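# Swing open the middle wall cabinet's right door

## Task

Pull the right-hand door (as seen from the front) of the middle wall cabinet open until it sits roughly perpendicular to the wall. The left door of that cabinet must stay closed. At the end no part of the robot may be in contact with the right door. Nothing on the worktop or the shelves may be left tipped over.

## Robot and tools

Robot: two arms, left_arm and right_arm, each ending in a sixteen-motor hand. left_arm carries a left hand and right_arm a right hand; the two are mirror images. In the scene frame the left base sits near (-0.038, +0.350, +0.023) m and the right base near (-0.006, -0.292, +0.043) m, each yawed very slightly. A floor post stands behind the arms.

Frames. Scene frame: origin at table-top height, midway between the nominal bases, +z up, +x out over the table, left_arm toward +y. Reported end_effector_position (m) and end_effector_quat_wxyz for each arm use that arm's own base frame. Offsets you send are measured along the current Hand target's own axes. Hand axes: +z runs out along the straight fingers, +y points out of the palm face, and +x crosses the palm away from the thumb on the right hand but toward the thumb on the left hand. The palm face lies about 0.063 m toward -y from the hand point. A rigid mast on the palm side near the wrist can strike objects.

Row layout. Every row has 48 numbers, all in [-1, 1], including for an arm you are not moving. The order is: left dx, dy, dz, rx, ry, rz; left hand index_abd, index_mcp, index_pip, index_dip, middle_abd, middle_mcp, middle_pip, middle_dip, ring_abd, ring_mcp, ring_pip, ring_dip, thumb_cmc, thumb_axl, thumb_mcp, thumb_ipl; left current_limit, speed. The right arm follows in the same order.

Pose numbers are offsets, not poses. They start from the arm's Hand target as it stood when the action or move began. A value of 1.0 equals 0.6 m or 180 degrees. rx, ry, rz together form one rotation vector. Sending six zeros requests nothing new for that arm. Repeating an offset moves the arm that far again.

Hand numbers are absolute goal angles, scaled linearly between each hinge's two stops. A 0 is a real goal, not 'keep'. To leave a hand unchanged, send back its hand_goal, hand_current_limit and hand_speed. Straight positions: _abd 0.00, _mcp -0.75, _pip -0.58, _dip -0.70, thumb_cmc -0.71, thumb_axl -0.68, thumb_mcp -0.23, thumb_ipl -0.17. Values toward +1 curl the fingers toward the palm. current_limit maps -1..+1 onto 0..550 mA, with a floor of 11 mA. speed sets each motor's goal rate to (speed+1)/2 of 8.5 rad/s. Starting values are +0.4 and -0.6, and the last values written remain in effect.

Tools.
- execute_actions(actions, cameras): actions is a list of actions. Each action is a table of up to 15 rows, one per 1/30 s step. A table shorter than 15 rows repeats its final row for the remaining steps. Every row in an action is an offset from that action's start pose. An empty list returns images and the full readings.
- move(target, speed, blend, blocking, cameras): steers the hand points in straight lines. target is either one 48-number row or a list of up to 15 rows, and every row counts from the same starting Hand targets. speed is the top path speed in m/s, from 0.002 to 4.3, default 0.25; turns are capped at twice that in rad/s. It can be one number or one per target. blend is a corner-rounding radius in m; the default 0 stops at each target. The whole move is limited to 10 s. blocking=false returns after about 0.5 s while the move continues. The move does not avoid obstacles, and faster moves lag and overshoot more. The result adds a 'move:' line giving the ending: done (at rest within 10 mm and 2 degrees), off_target, moving, held or fault. limits=paced means a pose was clipped; limits=held means a check withheld steps.
- wait(seconds 0-3600, cameras): lets time pass without sending new commands.
- stop(cameras): brakes a running move.
- zoom_image(camera, region [x0,y0,x1,y1]): enlarges part of the latest image, at most 504x504 px.
- finished_scene(scene=1): ends the scene permanently.

Cameras: cam_high, cam_low, cam_left_wrist, cam_right_wrist, each 672x504. Pass ["all"] or a list of names; an unknown name makes the call invalid.

Reading results. 'Hand target' is the last commanded pose after clipping, and the next offsets count from it. The controller limits each step's orientation command to 40 degrees from the measured orientation. Friction, the right arm's elbow sag and the arm's weight can leave the hand a few cm off target without any contact. Waiting does not close that gap; a fresh execute_actions call, even with zero offsets, re-requests the target. Otherwise, send the remaining distance. Hand readings follow motor order: hand_goal, hand_measured, hand_current_ma, and hand_state (moving, goal, blocked or overload). A motor held at or above 495 mA for 5 s shuts off for 10 s. Joint torques are offset, scaled and noisy, so they are weak contact evidence. Joint ranges (rad): waist ±2.880, shoulder 0 to 3.142, elbow 0 to 3.019, wrist pitch -1.693 to 1.571, wrist yaw ±1.571, wrist roll ±2.094.

Cautions. Approach the door handle or edge gently. Pull along the door's arc rather than yanking, and never drive into a door that cannot move. A blocked arm keeps pushing until you command it back past its hand point. Do not knock objects over or off the table. Keep the two hands apart, and never close one hand on the other's fingers. Long stretches or pushes heat the motors: MOTOR HOT appears at 85 °C, and at 100 °C the arm goes limp. After a HAND FAULT line, any further robot calls in the same reply are skipped. Before finishing, move the hand clear so nothing touches the right door.

Each tool is called as name([rows], argument=value, ...), one row to a line, values as JSON.

## Session

execute_actions(actions=[])

Scene clock: 0.00 s.
left_arm: end_effector_position=(+0.4868, -0.0958, +0.1219) hand_goal=(+0.000, -0.754, -0.576, -0.696, +0.000, -0.754, -0.576, -0.696, +0.000, -0.754, -0.576, -0.696, -0.714, -0.678, -0.226, -0.168) hand_measured=(+0.0008, -0.7535, -0.5770, -0.6958, -0.0007, -0.7535, -0.5770, -0.6958, +0.0008, -0.7535, -0.5770, -0.6958, -0.7142, -0.6777, -0.2262, -0.1672) hand_current_ma=(-1, -12, -18, -8, -5, -6, +13, +7, +1, +9, +23, -12, +3, -11, +2, -29) hand_state=(goal, goal, goal, goal, goal, goal, goal, goal, goal, goal, goal, goal, goal, goal, goal, goal) hand_current_limit=0.40 hand_speed=-0.60 end_effector_quat_wxyz=(+0.555, +0.099, +0.826, -0.018) | right_arm: end_effector_position=(+0.3861, +0.0756, +0.2171) hand_goal=(+0.000, -0.754, -0.576, -0.696, +0.000, -0.754, -0.576, -0.696, +0.000, -0.754, -0.576, -0.696, -0.714, -0.678, -0.226, -0.168) hand_measured=(+0.0008, -0.7535, -0.5770, -0.6958, +0.0008, -0.7535, -0.5770, -0.6958, -0.0007, -0.7535, -0.5757, -0.6958, -0.7142, -0.6777, -0.2262, -0.1681) hand_current_ma=(+6, +15, -8, +3, +1, +0, +2, -8, +14, +5, +4, +13, -10, +10, +5, -6) hand_state=(goal, goal, goal, goal, goal, goal, goal, goal, goal, goal, goal, goal, goal, goal, goal, goal) hand_current_limit=0.40 hand_speed=-0.60 end_effector_quat_wxyz=(+0.172, -0.150, +0.966, -0.118)
Joint positions: left_arm=[-0.456 1.423 0.589 0.422 -0.28 -1.603] | right_arm=[0.063 1.118 1.015 -1.097 0.2 -1.854]
Joint velocities: within noise
Joint torques (N m): no reading
Heat: left arm: hottest waist 38 °C; right arm: hottest elbow 32 °C.
Hand target: left_arm +0.4935, -0.1010, +0.1326; +0.565, +0.099, +0.819, -0.020 | right_arm +0.3980, +0.0736, +0.2386; +0.198, -0.142, +0.962, -0.122

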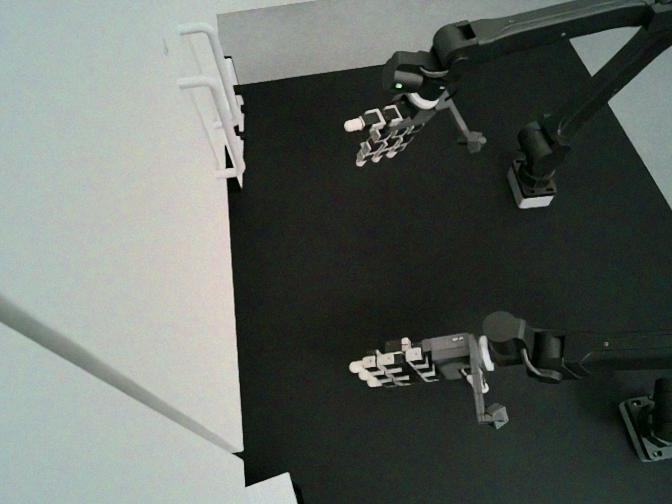

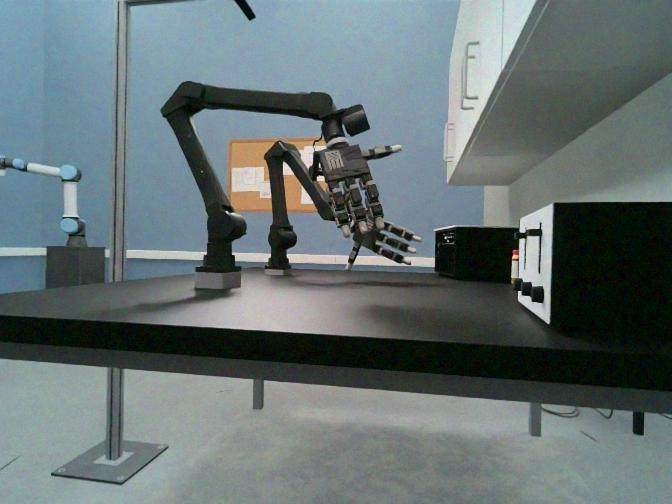

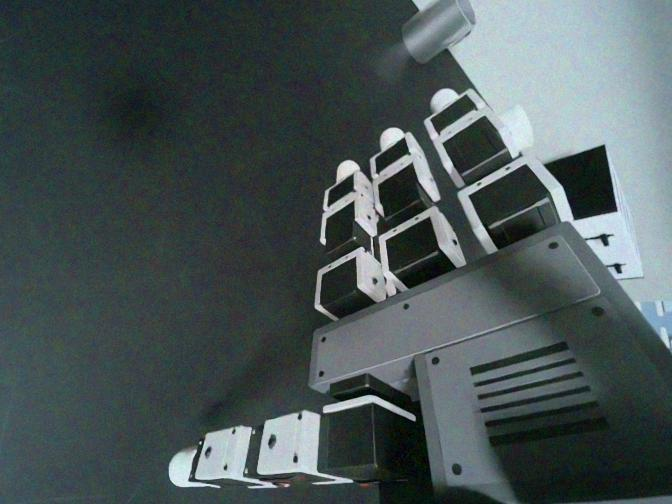

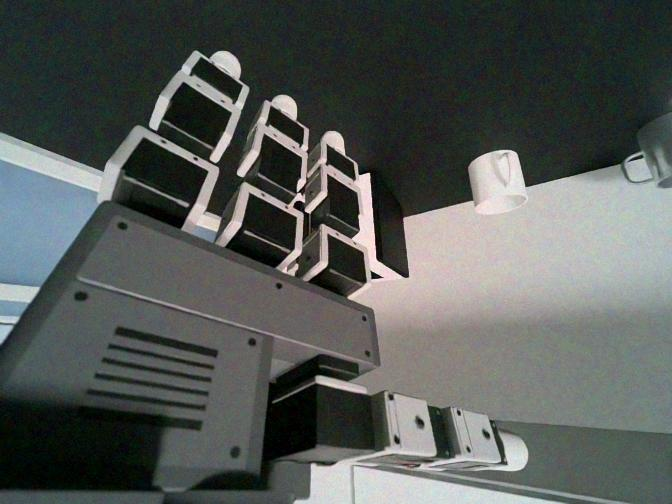

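zoom_image(camera="cam_high", region=[100, 0, 400, 225])

zoom_image(camera="cam_low", region=[400, 0, 672, 204])

zoom_image(camera="cam_low", region=[400, 150, 672, 354])

zoom_image(camera="cam_right_wrist", region=[336, 100, 672, 352])

zoom_image(camera="cam_left_wrist", region=[336, 0, 672, 252])

Scaled by 1.680.

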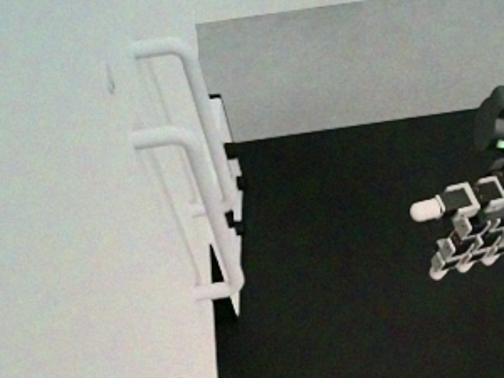

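Scaled by 1.853.

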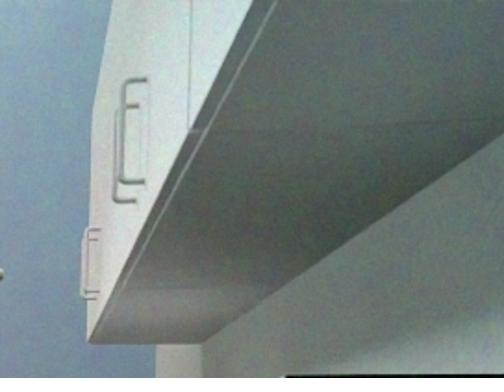

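Scaled by 1.853.

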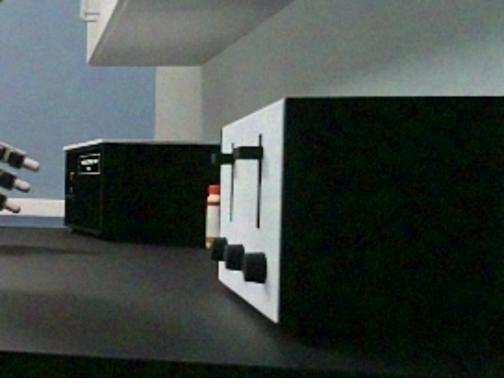

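Scaled by 1.500.

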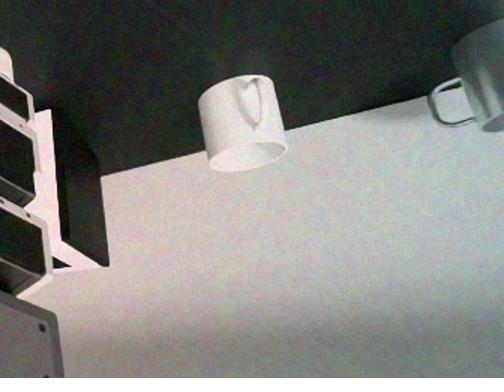

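Scaled by 1.500.

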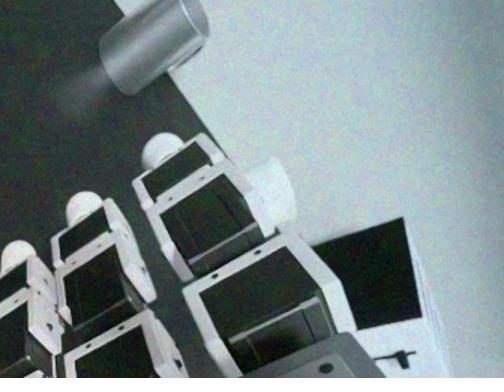

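move(target=[0,0,0,0,0,0, 0,-0.754,-0.576,-0.696,0,-0.754,-0.576,-0.696,0,-0.754,-0.576,-0.696,-0.714,-0.678,-0.226,-0.168,0.4,-0.6, -0.21,-0.0745,-0.3955,-0.0054,-0.370,0.1168, 0,-0.754,-0.576,-0.696,0,-0.754,-0.576,-0.696,0,-0.754,-0.576,-0.696,-0.714,-0.678,-0.226,-0.168,0.4,-0.6], cameras=["all"])

Scene clock: 139.43 s.
left_arm: end_effector_position=(+0.4868, -0.0958, +0.1219) hand_goal=(+0.000, -0.754, -0.576, -0.696, +0.000, -0.754, -0.576, -0.696, +0.000, -0.754, -0.576, -0.696, -0.714, -0.678, -0.226, -0.168) hand_measured=(-0.0021, -0.7535, -0.5770, -0.6958, -0.0021, -0.7535, -0.5770, -0.6958, -0.0021, -0.7535, -0.5770, -0.6958, -0.7142, -0.6777, -0.2262, -0.1681) hand_current_ma=(-17, +11, +5, -8, +1, -3, +11, +4, +3, +8, +22, +4, +1, +12, -1, -10) hand_state=(goal, goal, goal, goal, goal, goal, goal, goal, goal, goal, goal, goal, goal, goal, goal, goal) hand_current_limit=0.40 hand_speed=-0.60 end_effector_quat_wxyz=(+0.555, +0.099, +0.826, -0.018) | right_arm: end_effector_position=(+0.4226, +0.1117, +0.4966) hand_goal=(+0.000, -0.754, -0.576, -0.696, +0.000, -0.754, -0.576, -0.696, +0.000, -0.754, -0.576, -0.696, -0.714, -0.678, -0.226, -0.168) hand_measured=(+0.0023, -0.7511, -0.5770, -0.6958, +0.0023, -0.7511, -0.5770, -0.6958, +0.0023, -0.7511, -0.5770, -0.6971, -0.7142, -0.6777, -0.2232, -0.1681) hand_current_ma=(+11, +20, -6, -3, -5, +7, +1, -9, +4, -2, -1, +8, -2, +19, +9, -10) hand_state=(goal, goal, goal, goal, goal, goal, goal, goal, goal, goal, goal, goal, goal, goal, goal, goal) hand_current_limit=0.40 hand_speed=-0.60 end_effector_quat_wxyz=(+0.694, -0.024, +0.719, +0.011)
Joint positions: left_arm=[-0.456 1.423 0.589 0.422 -0.28 -1.603] | right_arm=[0.072 0.777 0.882 -0.14 0.022 -1.587]
Joint torques (N m): left_arm=[0.32 -9.05 8.38 2.28 -0.16 0.07] | right_arm=[0.62 -3.49 9.05 3.11 0.16 0.11]
Heat: left arm: hottest waist 37 °C; right arm: hottest elbow 44 °C.
Hand target: left_arm +0.4935, -0.1010, +0.1326; +0.565, +0.099, +0.819, -0.020 | right_arm +0.4206, +0.1152, +0.5068; +0.707, -0.019, +0.706, +0.019
Off the commanded pose: left_arm 0.014 m, 2 deg | right_arm 0.011 m, 2 deg.
move: off_target (right_arm)

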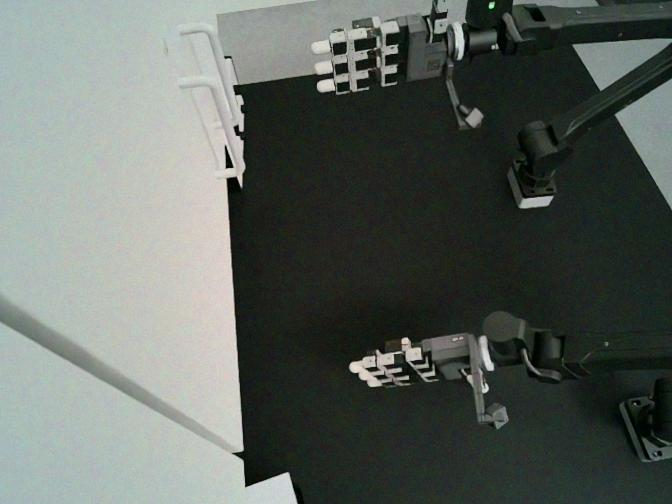

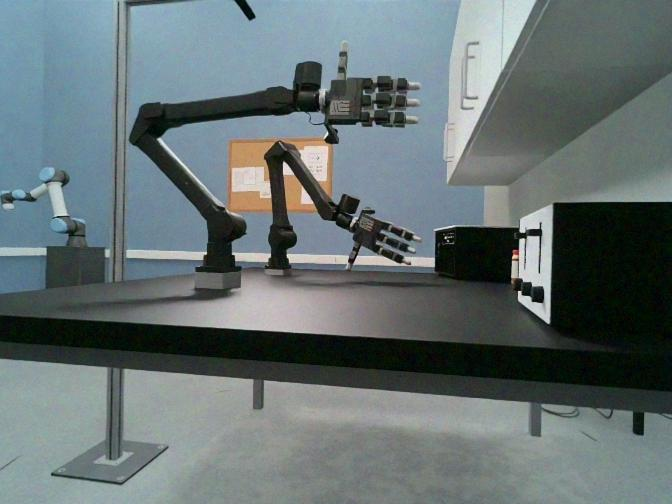

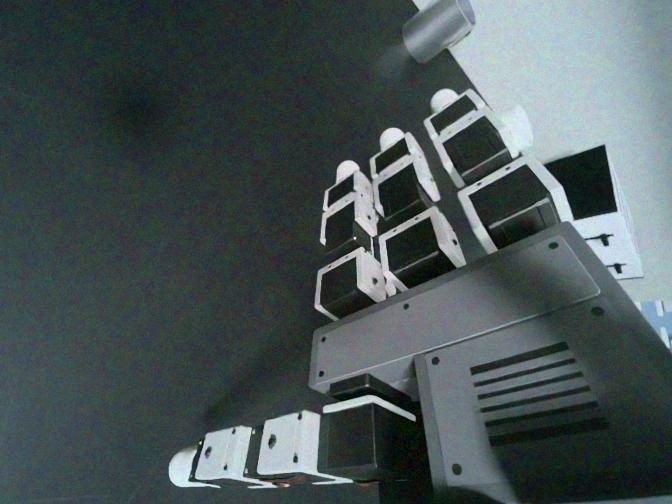

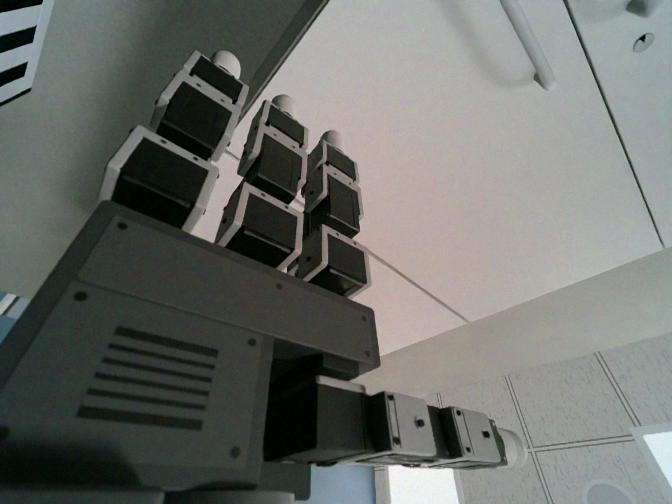

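move(target=[0,0,0,0,0,0, 0,-0.754,-0.576,-0.696,0,-0.754,-0.576,-0.696,0,-0.754,-0.576,-0.696,-0.714,-0.678,-0.226,-0.168,0.4,-0.6, -0.1833,0.1167,0.15,0,-0.011,0, 0,-0.754,-0.576,0.609,0,-0.754,-0.576,0.609,0,-0.754,-0.576,0.609,-0.714,-0.678,-0.226,-0.168,0.4,-0.6], cameras=["all"], speed=0.15)

Scene clock: 181.73 s.
left_arm: end_effector_position=(+0.4868, -0.0958, +0.1219) hand_goal=(+0.000, -0.754, -0.576, -0.696, +0.000, -0.754, -0.576, -0.696, +0.000, -0.754, -0.576, -0.696, -0.714, -0.678, -0.226, -0.168) hand_measured=(-0.0021, -0.7535, -0.5770, -0.6958, -0.0021, -0.7535, -0.5770, -0.6971, -0.0021, -0.7535, -0.5770, -0.6958, -0.7142, -0.6777, -0.2252, -0.1672) hand_current_ma=(+12, +6, +9, -15, +16, -11, +7, -3, -13, +19, -14, -5, -5, -14, -22, -24) hand_state=(goal, goal, goal, goal, goal, goal, goal, goal, goal, goal, goal, goal, goal, goal, goal, goal) hand_current_limit=0.40 hand_speed=-0.60 end_effector_quat_wxyz=(+0.555, +0.099, +0.826, -0.018) | right_arm: end_effector_position=(+0.5086, +0.1911, +0.5703) hand_goal=(+0.000, -0.754, -0.576, +0.608, +0.000, -0.754, -0.576, +0.608, +0.000, -0.754, -0.576, +0.608, -0.714, -0.678, -0.226, -0.168) hand_measured=(+0.0052, -0.7498, -0.5770, +0.6089, +0.0037, -0.7511, -0.5770, +0.6076, +0.0037, -0.7511, -0.5770, +0.6076, -0.7142, -0.6777, -0.2232, -0.1681) hand_current_ma=(+13, +7, -2, +1, -7, +8, -2, -2, +6, -7, +3, +10, -8, +10, +14, -18) hand_state=(goal, goal, goal, goal, goal, goal, goal, goal, goal, goal, goal, goal, goal, goal, goal, goal) hand_current_limit=0.40 hand_speed=-0.60 end_effector_quat_wxyz=(+0.697, -0.030, +0.717, +0.013)
Joint positions: left_arm=[-0.456 1.423 0.589 0.422 -0.28 -1.603] | right_arm=[0.274 1.076 1.236 -0.189 0.214 -1.587]
Joint velocities: left_arm=[-0.005 -0.005 -0.022 -0.017 -0.007 -0.154] | right_arm=[within noise]
Joint torques (N m): left_arm=[0.73 -9.11 8.34 2.3 -0.18 0.08] | right_arm=[0.32 -6.77 14.45 1.51 0.2 0.04]
Heat: left arm: hottest waist 37 °C; right arm: hottest elbow 44 °C.
Hand target: left_arm +0.4935, -0.1010, +0.1326; +0.565, +0.099, +0.819, -0.020 | right_arm +0.5065, +0.1900, +0.6169; +0.719, -0.019, +0.694, +0.019
Off the commanded pose: left_arm 0.014 m, 2 deg | right_arm 0.047 m, 4 deg.
move: off_target (right_arm)

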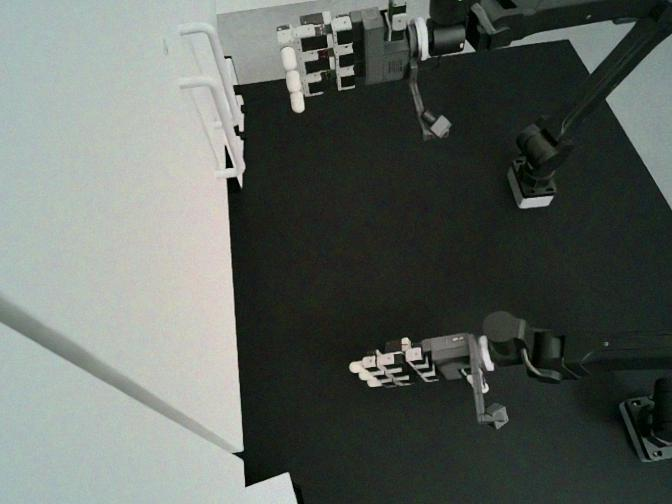

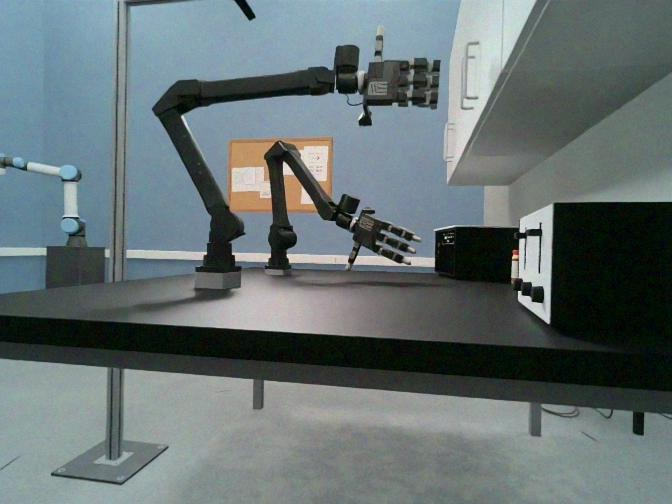

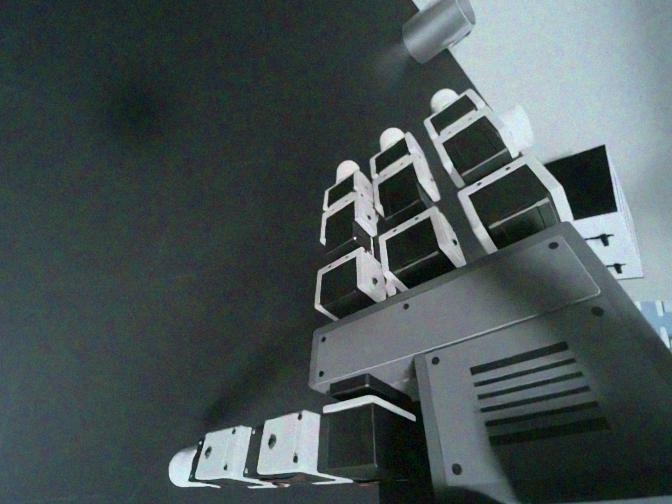

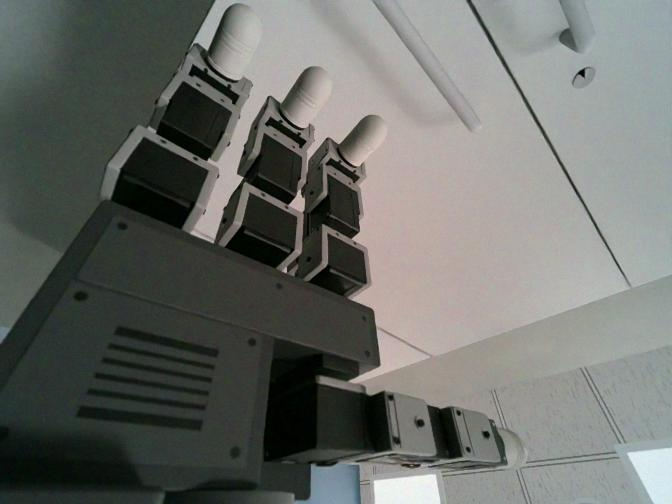

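move(target=[0,0,0,0,0,0, 0,-0.754,-0.576,-0.696,0,-0.754,-0.576,-0.696,0,-0.754,-0.576,-0.696,-0.714,-0.678,-0.226,-0.168,0.4,-0.6, -0.0977,0,0.07,0,-0.011,0, 0,-0.754,-0.576,0.609,0,-0.754,-0.576,0.609,0,-0.754,-0.576,0.609,-0.714,-0.678,-0.226,-0.168,0.4,-0.6], cameras=["all"], speed=0.1)

Scene clock: 199.17 s.
left_arm: end_effector_position=(+0.4868, -0.0958, +0.1219) hand_goal=(+0.000, -0.754, -0.576, -0.696, +0.000, -0.754, -0.576, -0.696, +0.000, -0.754, -0.576, -0.696, -0.714, -0.678, -0.226, -0.168) hand_measured=(-0.0021, -0.7535, -0.5770, -0.6958, -0.0021, -0.7535, -0.5770, -0.6958, -0.0021, -0.7535, -0.5770, -0.6958, -0.7142, -0.6777, -0.2262, -0.1672) hand_current_ma=(-1, -11, -15, -7, -16, -24, +10, +0, +11, -11, -2, +2, +1, -1, -5, -10) hand_state=(goal, goal, goal, goal, goal, goal, goal, goal, goal, goal, goal, goal, goal, goal, goal, goal) hand_current_limit=0.40 hand_speed=-0.60 end_effector_quat_wxyz=(+0.555, +0.099, +0.826, -0.018) | right_arm: end_effector_position=(+0.5506, +0.1985, +0.6320) hand_goal=(+0.000, -0.754, -0.576, +0.608, +0.000, -0.754, -0.576, +0.608, +0.000, -0.754, -0.576, +0.608, -0.714, -0.678, -0.226, -0.168) hand_measured=(+0.0037, -0.7511, -0.5770, +0.6089, +0.0037, -0.7511, -0.5770, +0.6089, +0.0037, -0.7511, -0.5770, +0.6076, -0.7142, -0.6777, -0.2222, -0.1672) hand_current_ma=(+7, +13, +6, +13, -8, +8, +9, -6, +8, -2, +3, +3, +2, +15, +16, -15) hand_state=(goal, goal, goal, goal, goal, goal, goal, goal, goal, goal, goal, goal, goal, goal, goal, goal) hand_current_limit=0.40 hand_speed=-0.60 end_effector_quat_wxyz=(+0.709, -0.026, +0.705, +0.015)
Joint positions: left_arm=[-0.456 1.423 0.589 0.422 -0.28 -1.603] | right_arm=[0.265 1.214 1.48 -0.26 0.208 -1.587]
Joint torques (N m): left_arm=[0.79 -9.35 8.43 2.32 -0.17 0.07] | right_arm=[-0.73 -8 14.22 1.57 -0.15 -0.05]
Heat: left arm: hottest waist 37 °C; right arm: hottest elbow 50 °C.
Hand target: left_arm +0.4935, -0.1010, +0.1326; +0.565, +0.099, +0.819, -0.020 | right_arm +0.5464, +0.1921, +0.6770; +0.731, -0.018, +0.682, +0.020
Off the commanded pose: left_arm 0.014 m, 2 deg | right_arm 0.046 m, 4 deg.
move: off_target (right_arm)

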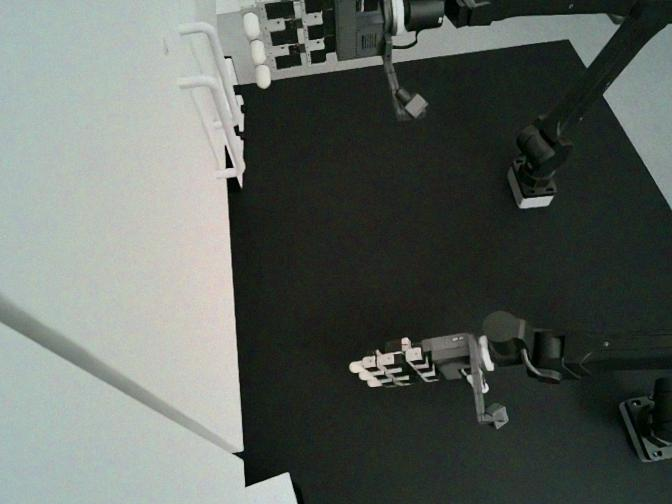

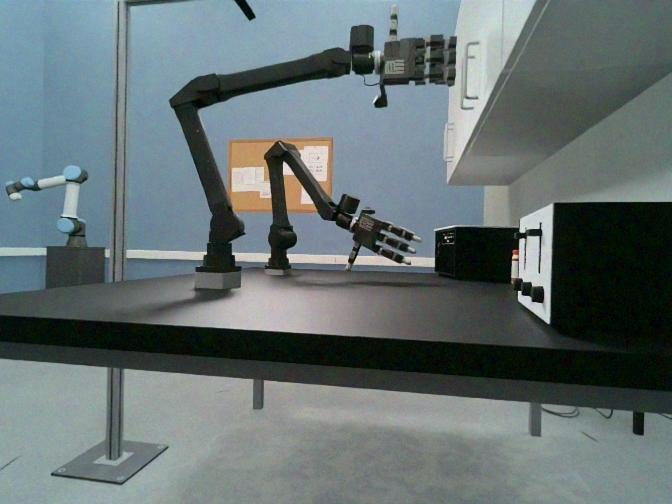

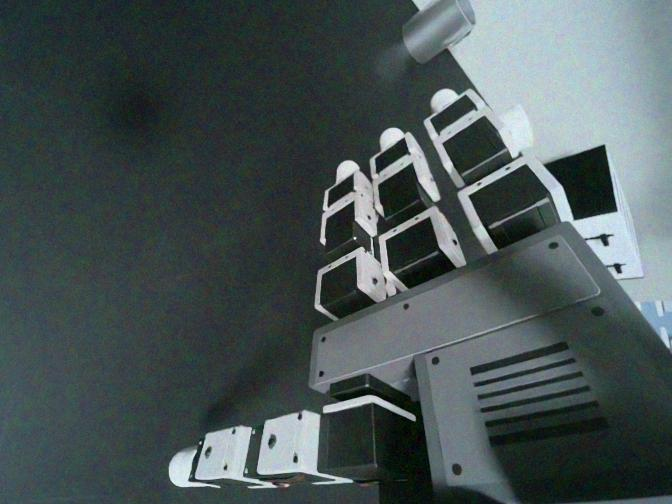

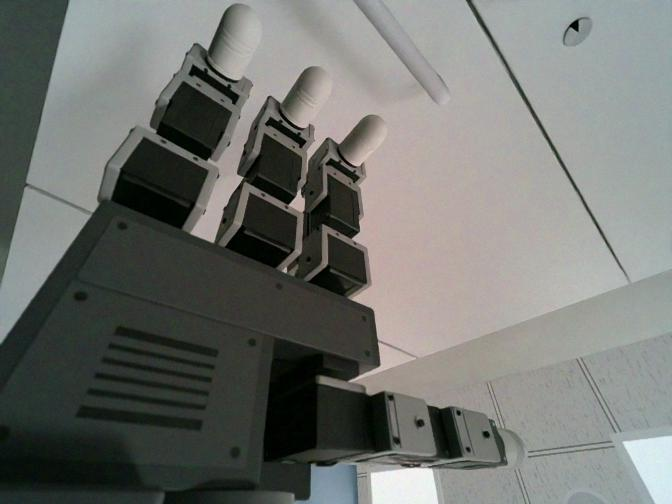

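zoom_image(camera="cam_low", region=[370, 0, 530, 120])

zoom_image(camera="cam_high", region=[150, 0, 350, 150])

Scaled by 3.150.

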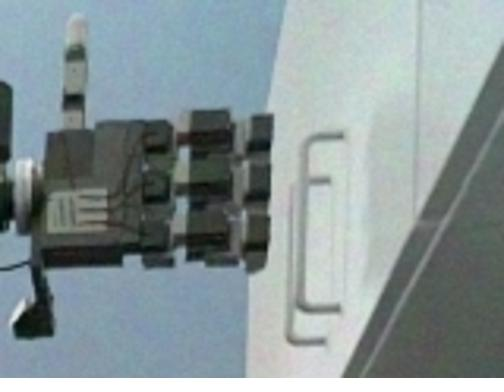

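Scaled by 2.520.

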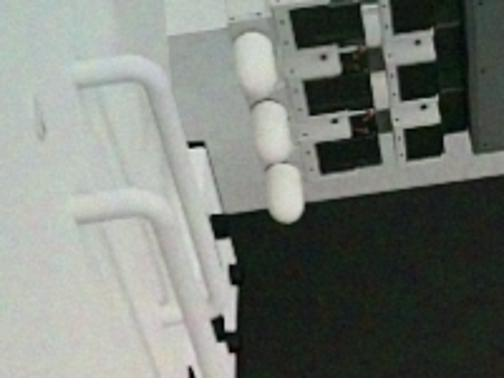

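move(target=[0,0,0,0,0,0, 0,-0.754,-0.576,-0.696,0,-0.754,-0.576,-0.696,0,-0.754,-0.576,-0.696,-0.714,-0.678,-0.226,-0.168,0.4,-0.6, -0.0063,-0.0117,0.0923,0,0,0, 0,-0.754,-0.576,0.609,0,-0.754,-0.576,0.609,0,-0.754,-0.576,0.609,-0.714,-0.678,-0.226,-0.168,0.4,-0.6], cameras=["cam_high","cam_low","cam_right_wrist"], speed=0.06)

Scene clock: 235.63 s.
left_arm: end_effector_position=(+0.4868, -0.0958, +0.1219) hand_goal=(+0.000, -0.754, -0.576, -0.696, +0.000, -0.754, -0.576, -0.696, +0.000, -0.754, -0.576, -0.696, -0.714, -0.678, -0.226, -0.168) hand_measured=(-0.0021, -0.7535, -0.5770, -0.6958, -0.0021, -0.7535, -0.5770, -0.6958, -0.0036, -0.7535, -0.5770, -0.6958, -0.7142, -0.6777, -0.2262, -0.1672) hand_current_ma=(-2, -8, -7, -2, +15, -3, +9, +15, -17, +20, -7, -16, -1, +17, +4, +0) hand_state=(goal, goal, goal, goal, goal, goal, goal, goal, goal, goal, goal, goal, goal, goal, goal, goal) hand_current_limit=0.40 hand_speed=-0.60 end_effector_quat_wxyz=(+0.555, +0.099, +0.826, -0.018) | right_arm: end_effector_position=(+0.6066, +0.1951, +0.6392) hand_goal=(+0.000, -0.754, -0.576, +0.608, +0.000, -0.754, -0.576, +0.608, +0.000, -0.754, -0.576, +0.608, -0.714, -0.678, -0.226, -0.168) hand_measured=(+0.0037, -0.7511, -0.5770, +0.6089, +0.0037, -0.7511, -0.5770, +0.6076, +0.0037, -0.7511, -0.5770, +0.6089, -0.7142, -0.6777, -0.2232, -0.1672) hand_current_ma=(+9, +21, -4, +5, -4, +5, +6, -5, -1, +10, -1, +1, +3, +8, +9, +0) hand_state=(goal, goal, goal, goal, goal, goal, goal, goal, goal, goal, goal, goal, goal, goal, goal, goal) hand_current_limit=0.40 hand_speed=-0.60 end_effector_quat_wxyz=(+0.708, -0.026, +0.705, +0.015)
Joint positions: left_arm=[-0.456 1.423 0.589 0.422 -0.28 -1.603] | right_arm=[0.225 1.355 1.625 -0.266 0.168 -1.587]
Joint torques (N m): left_arm=[0.73 -9.41 8.44 2.36 -0.16 0.07] | right_arm=[-0.44 -10.17 14.23 1.52 -0.16 -0.01]
Heat: left arm: hottest waist 37 °C; right arm: hottest elbow 49 °C.
Hand target: left_arm +0.4935, -0.1010, +0.1326; +0.565, +0.099, +0.819, -0.020 | right_arm +0.6016, +0.1881, +0.6846; +0.731, -0.018, +0.682, +0.020
Off the commanded pose: left_arm 0.014 m, 2 deg | right_arm 0.046 m, 4 deg.
move: off_target (right_arm)

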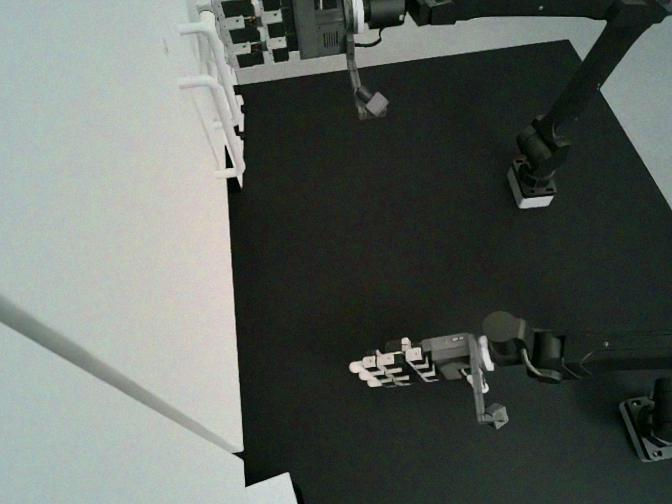

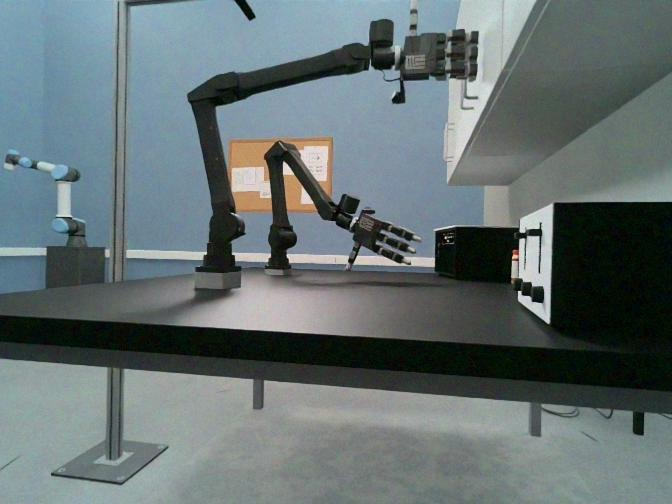

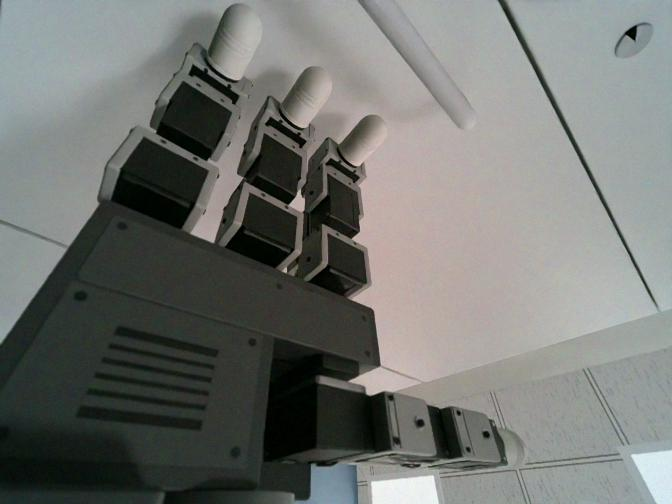

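zoom_image(camera="cam_high", region=[150, 0, 310, 120])

zoom_image(camera="cam_low", region=[400, 0, 530, 120])

zoom_image(camera="cam_right_wrist", region=[180, 0, 516, 252])

Scaled by 3.150.

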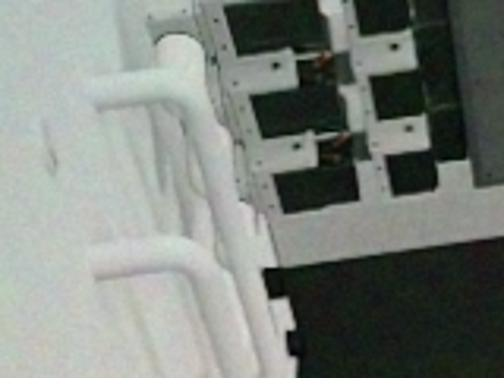

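Scaled by 3.877.

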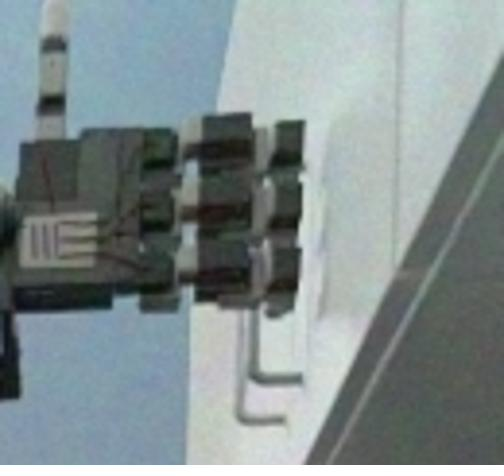

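Scaled by 1.500.

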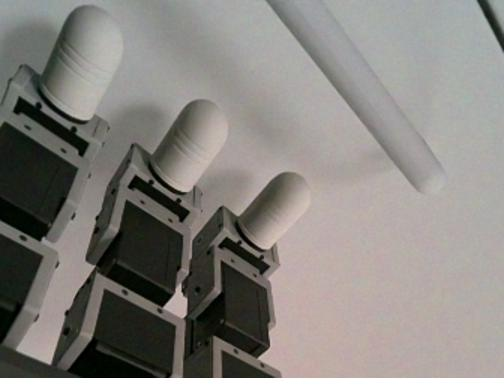

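move(target=[0,0,0,0,0,0, 0,-0.754,-0.576,-0.696,0,-0.754,-0.576,-0.696,0,-0.754,-0.576,-0.696,-0.714,-0.678,-0.226,-0.168,0.4,-0.6, 0.0088,0,0.0295,0,0,0, 0,-0.754,-0.576,0.609,0,-0.754,-0.576,0.609,0,-0.754,-0.576,0.609,-0.714,-0.678,-0.226,-0.168,0.4,-0.6], cameras=["cam_high","cam_low","cam_right_wrist"], speed=0.03)

zoom_image(camera="cam_high", region=[150, 0, 310, 120])

zoom_image(camera="cam_right_wrist", region=[180, 0, 516, 252])

Scene clock: 255.07 s.
left_arm: end_effector_position=(+0.4868, -0.0958, +0.1219) hand_goal=(+0.000, -0.754, -0.576, -0.696, +0.000, -0.754, -0.576, -0.696, +0.000, -0.754, -0.576, -0.696, -0.714, -0.678, -0.226, -0.168) hand_measured=(-0.0021, -0.7535, -0.5770, -0.6958, -0.0021, -0.7535, -0.5770, -0.6958, -0.0021, -0.7535, -0.5770, -0.6958, -0.7142, -0.6777, -0.2252, -0.1672) hand_current_ma=(+9, +0, -1, -6, -4, -6, -5, -5, -8, -2, -3, +0, -12, +19, -9, -26) hand_state=(goal, goal, goal, goal, goal, goal, goal, goal, goal, goal, goal, goal, goal, goal, goal, goal) hand_current_limit=0.40 hand_speed=-0.60 end_effector_quat_wxyz=(+0.555, +0.099, +0.826, -0.018) | right_arm: end_effector_position=(+0.6209, +0.1965, +0.6356) hand_goal=(+0.000, -0.754, -0.576, +0.608, +0.000, -0.754, -0.576, +0.608, +0.000, -0.754, -0.576, +0.608, -0.714, -0.678, -0.226, -0.168) hand_measured=(+0.0023, -0.7498, -0.5770, +0.6114, +0.0037, -0.7511, -0.5770, +0.6076, +0.0037, -0.7511, -0.5757, +0.6089, -0.7142, -0.6777, -0.2232, -0.1672) hand_current_ma=(+8, +5, -11, +7, -1, +5, +3, -2, +10, +1, +1, +6, -7, +3, +12, -13) hand_state=(goal, goal, goal, goal, goal, goal, goal, goal, goal, goal, goal, goal, goal, goal, goal, goal) hand_current_limit=0.40 hand_speed=-0.60 end_effector_quat_wxyz=(+0.706, -0.027, +0.707, +0.015)
Joint positions: left_arm=[-0.456 1.423 0.589 0.422 -0.28 -1.603] | right_arm=[0.221 1.391 1.655 -0.266 0.162 -1.587]
Joint torques (N m): left_arm=[0.62 -9.58 8.27 2.22 -0.15 0.1] | right_arm=[-1.14 -10.17 14.27 1.87 -0.14 -0.01]
Heat: left arm: hottest elbow 37 °C; right arm: hottest elbow 50 °C.
Hand target: left_arm +0.4935, -0.1010, +0.1326; +0.565, +0.099, +0.819, -0.020 | right_arm +0.6196, +0.1890, +0.6806; +0.731, -0.018, +0.682, +0.020
Off the commanded pose: left_arm 0.014 m, 2 deg | right_arm 0.046 m, 4 deg.
move: off_target (right_arm)

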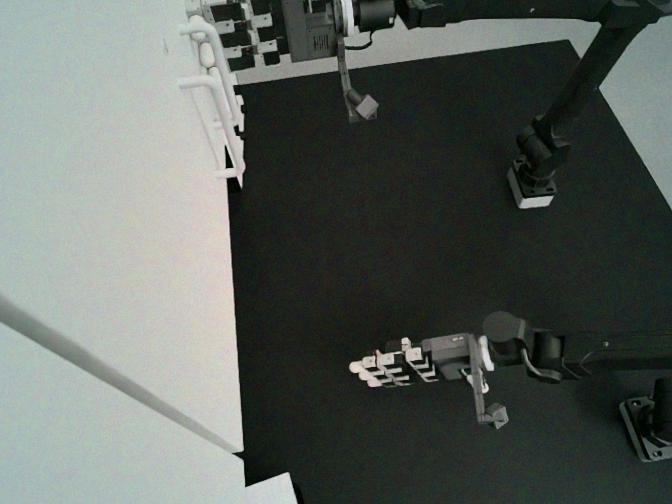

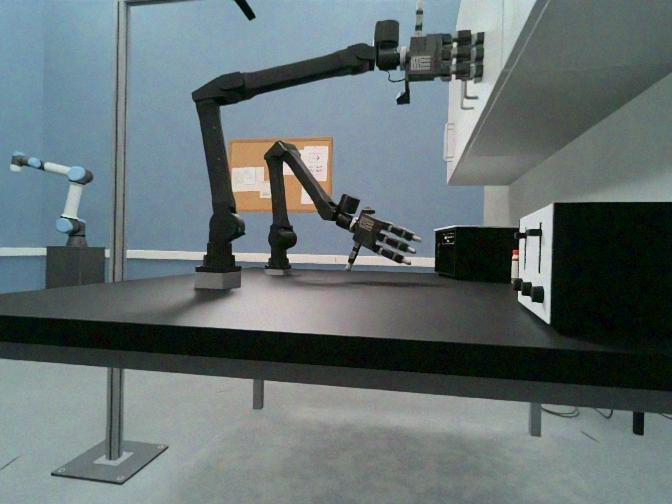

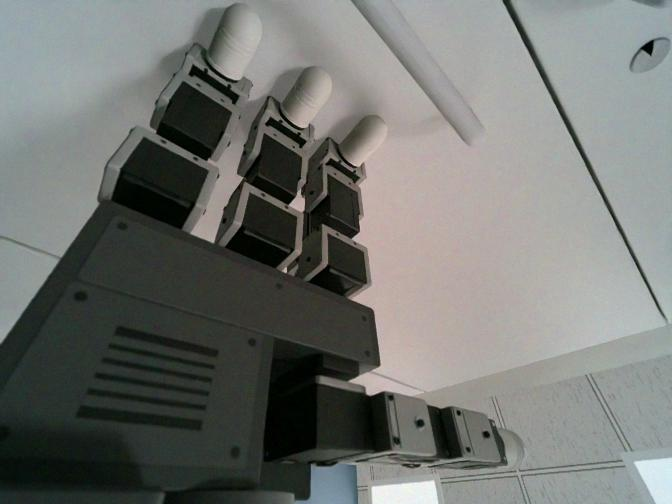

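Scaled by 3.150.

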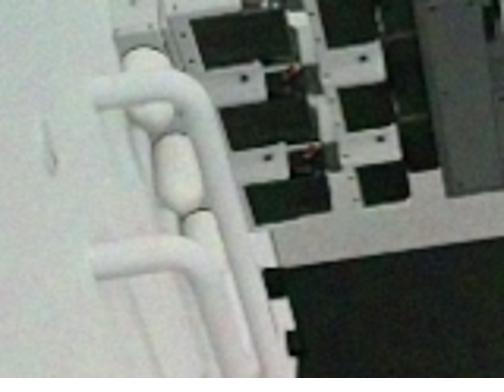

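Scaled by 1.500.

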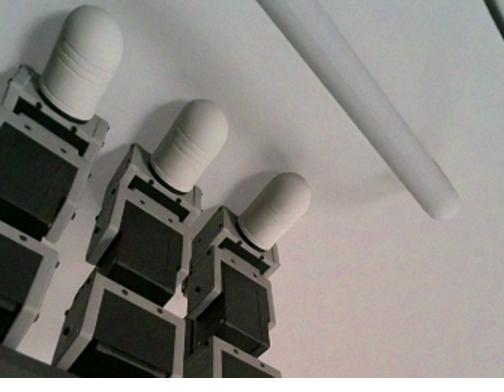

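move(target=[0,0,0,0,0,0, 0,-0.754,-0.576,-0.696,0,-0.754,-0.576,-0.696,0,-0.754,-0.576,-0.696,-0.714,-0.678,-0.226,-0.168,0.4,-0.6, 0,0.078,0.002,0,0,0, 0,-0.754,-0.576,0.609,0,-0.754,-0.576,0.609,0,-0.754,-0.576,0.609,-0.714,-0.678,-0.226,-0.168,0.4,-0.6], cameras=["cam_high","cam_low","cam_right_wrist"], speed=0.03)

zoom_image(camera="cam_high", region=[150, 0, 310, 120])

zoom_image(camera="cam_right_wrist", region=[180, 0, 516, 252])

Scene clock: 264.63 s.
left_arm: end_effector_position=(+0.4868, -0.0958, +0.1219) hand_goal=(+0.000, -0.754, -0.576, -0.696, +0.000, -0.754, -0.576, -0.696, +0.000, -0.754, -0.576, -0.696, -0.714, -0.678, -0.226, -0.168) hand_measured=(-0.0021, -0.7535, -0.5770, -0.6958, -0.0021, -0.7535, -0.5770, -0.6958, -0.0021, -0.7535, -0.5770, -0.6958, -0.7142, -0.6767, -0.2252, -0.1681) hand_current_ma=(-9, -13, +7, -1, -8, -13, -3, -10, -1, -6, +8, -9, -3, +18, -8, -3) hand_state=(goal, goal, goal, goal, goal, goal, goal, goal, goal, goal, goal, goal, goal, goal, goal, goal) hand_current_limit=0.40 hand_speed=-0.60 end_effector_quat_wxyz=(+0.555, +0.099, +0.826, -0.018) | right_arm: end_effector_position=(+0.6217, +0.2232, +0.6433) hand_goal=(+0.000, -0.754, -0.576, +0.608, +0.000, -0.754, -0.576, +0.608, +0.000, -0.754, -0.576, +0.608, -0.714, -0.678, -0.226, -0.168) hand_measured=(+0.0125, -0.7583, -0.5718, +0.6241, +0.0081, -0.7571, -0.5757, +0.6178, +0.0037, -0.7511, -0.5770, +0.6089, -0.7142, -0.6777, -0.2232, -0.1681) hand_current_ma=(+13, +20, -9, +11, -6, +1, -3, +1, +6, +3, -3, -2, -7, +9, +15, -18) hand_state=(goal, goal, goal, goal, goal, goal, goal, goal, goal, goal, goal, goal, goal, goal, goal, goal) hand_current_limit=0.40 hand_speed=-0.60 end_effector_quat_wxyz=(+0.711, -0.016, +0.703, +0.006)
Joint positions: left_arm=[-0.456 1.423 0.589 0.422 -0.28 -1.603] | right_arm=[0.287 1.411 1.687 -0.266 0.255 -1.587]
Joint torques (N m): left_arm=[0.67 -9.47 8.39 2.25 -0.15 0.08] | right_arm=[0.97 -9.76 14.05 2.02 -0.04 -0.08]
Heat: left arm: hottest elbow 37 °C; right arm: hottest elbow 53 °C.
Hand target: left_arm +0.4935, -0.1010, +0.1326; +0.565, +0.099, +0.819, -0.020 | right_arm +0.6183, +0.2358, +0.6807; +0.731, -0.018, +0.682, +0.020
Off the commanded pose: left_arm 0.014 m, 2 deg | right_arm 0.040 m, 4 deg.
move: off_target (right_arm)

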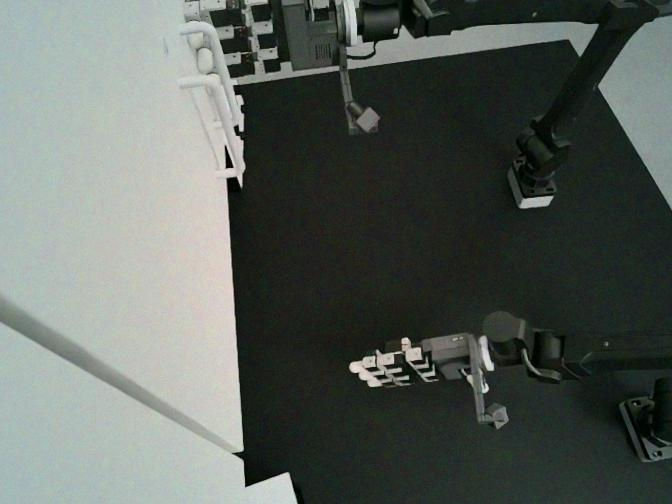

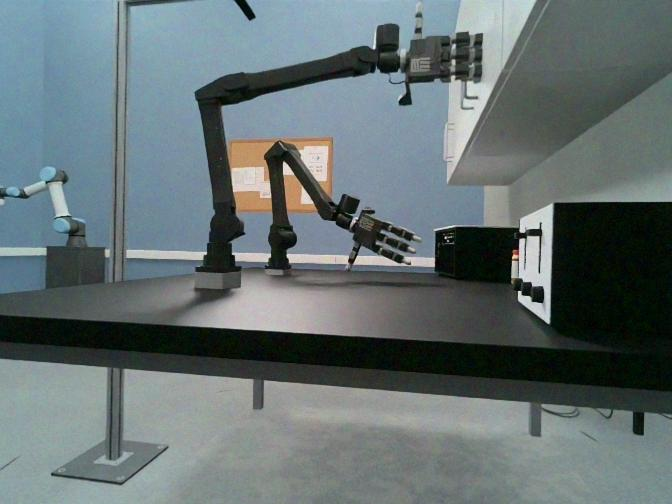

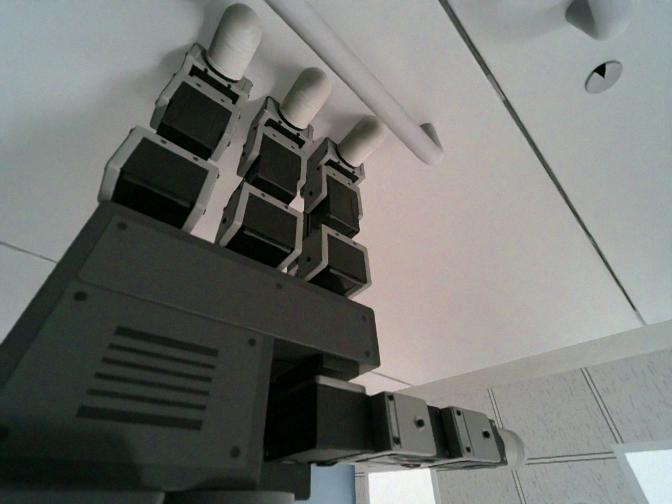

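Scaled by 3.150.

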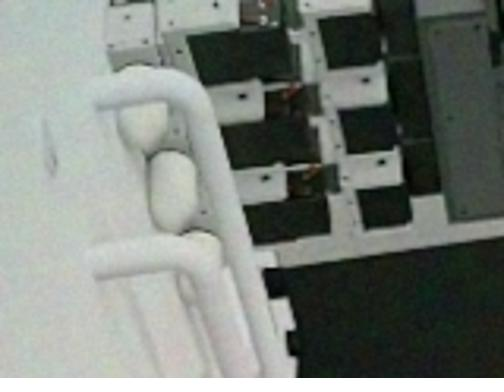

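Scaled by 1.500.

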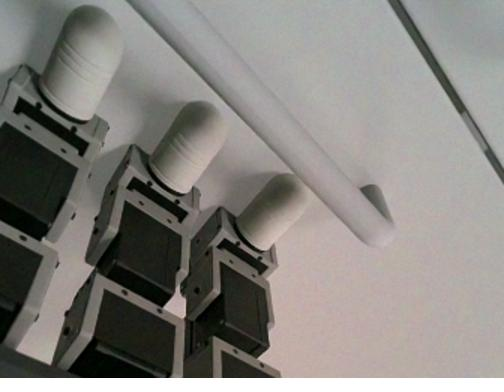

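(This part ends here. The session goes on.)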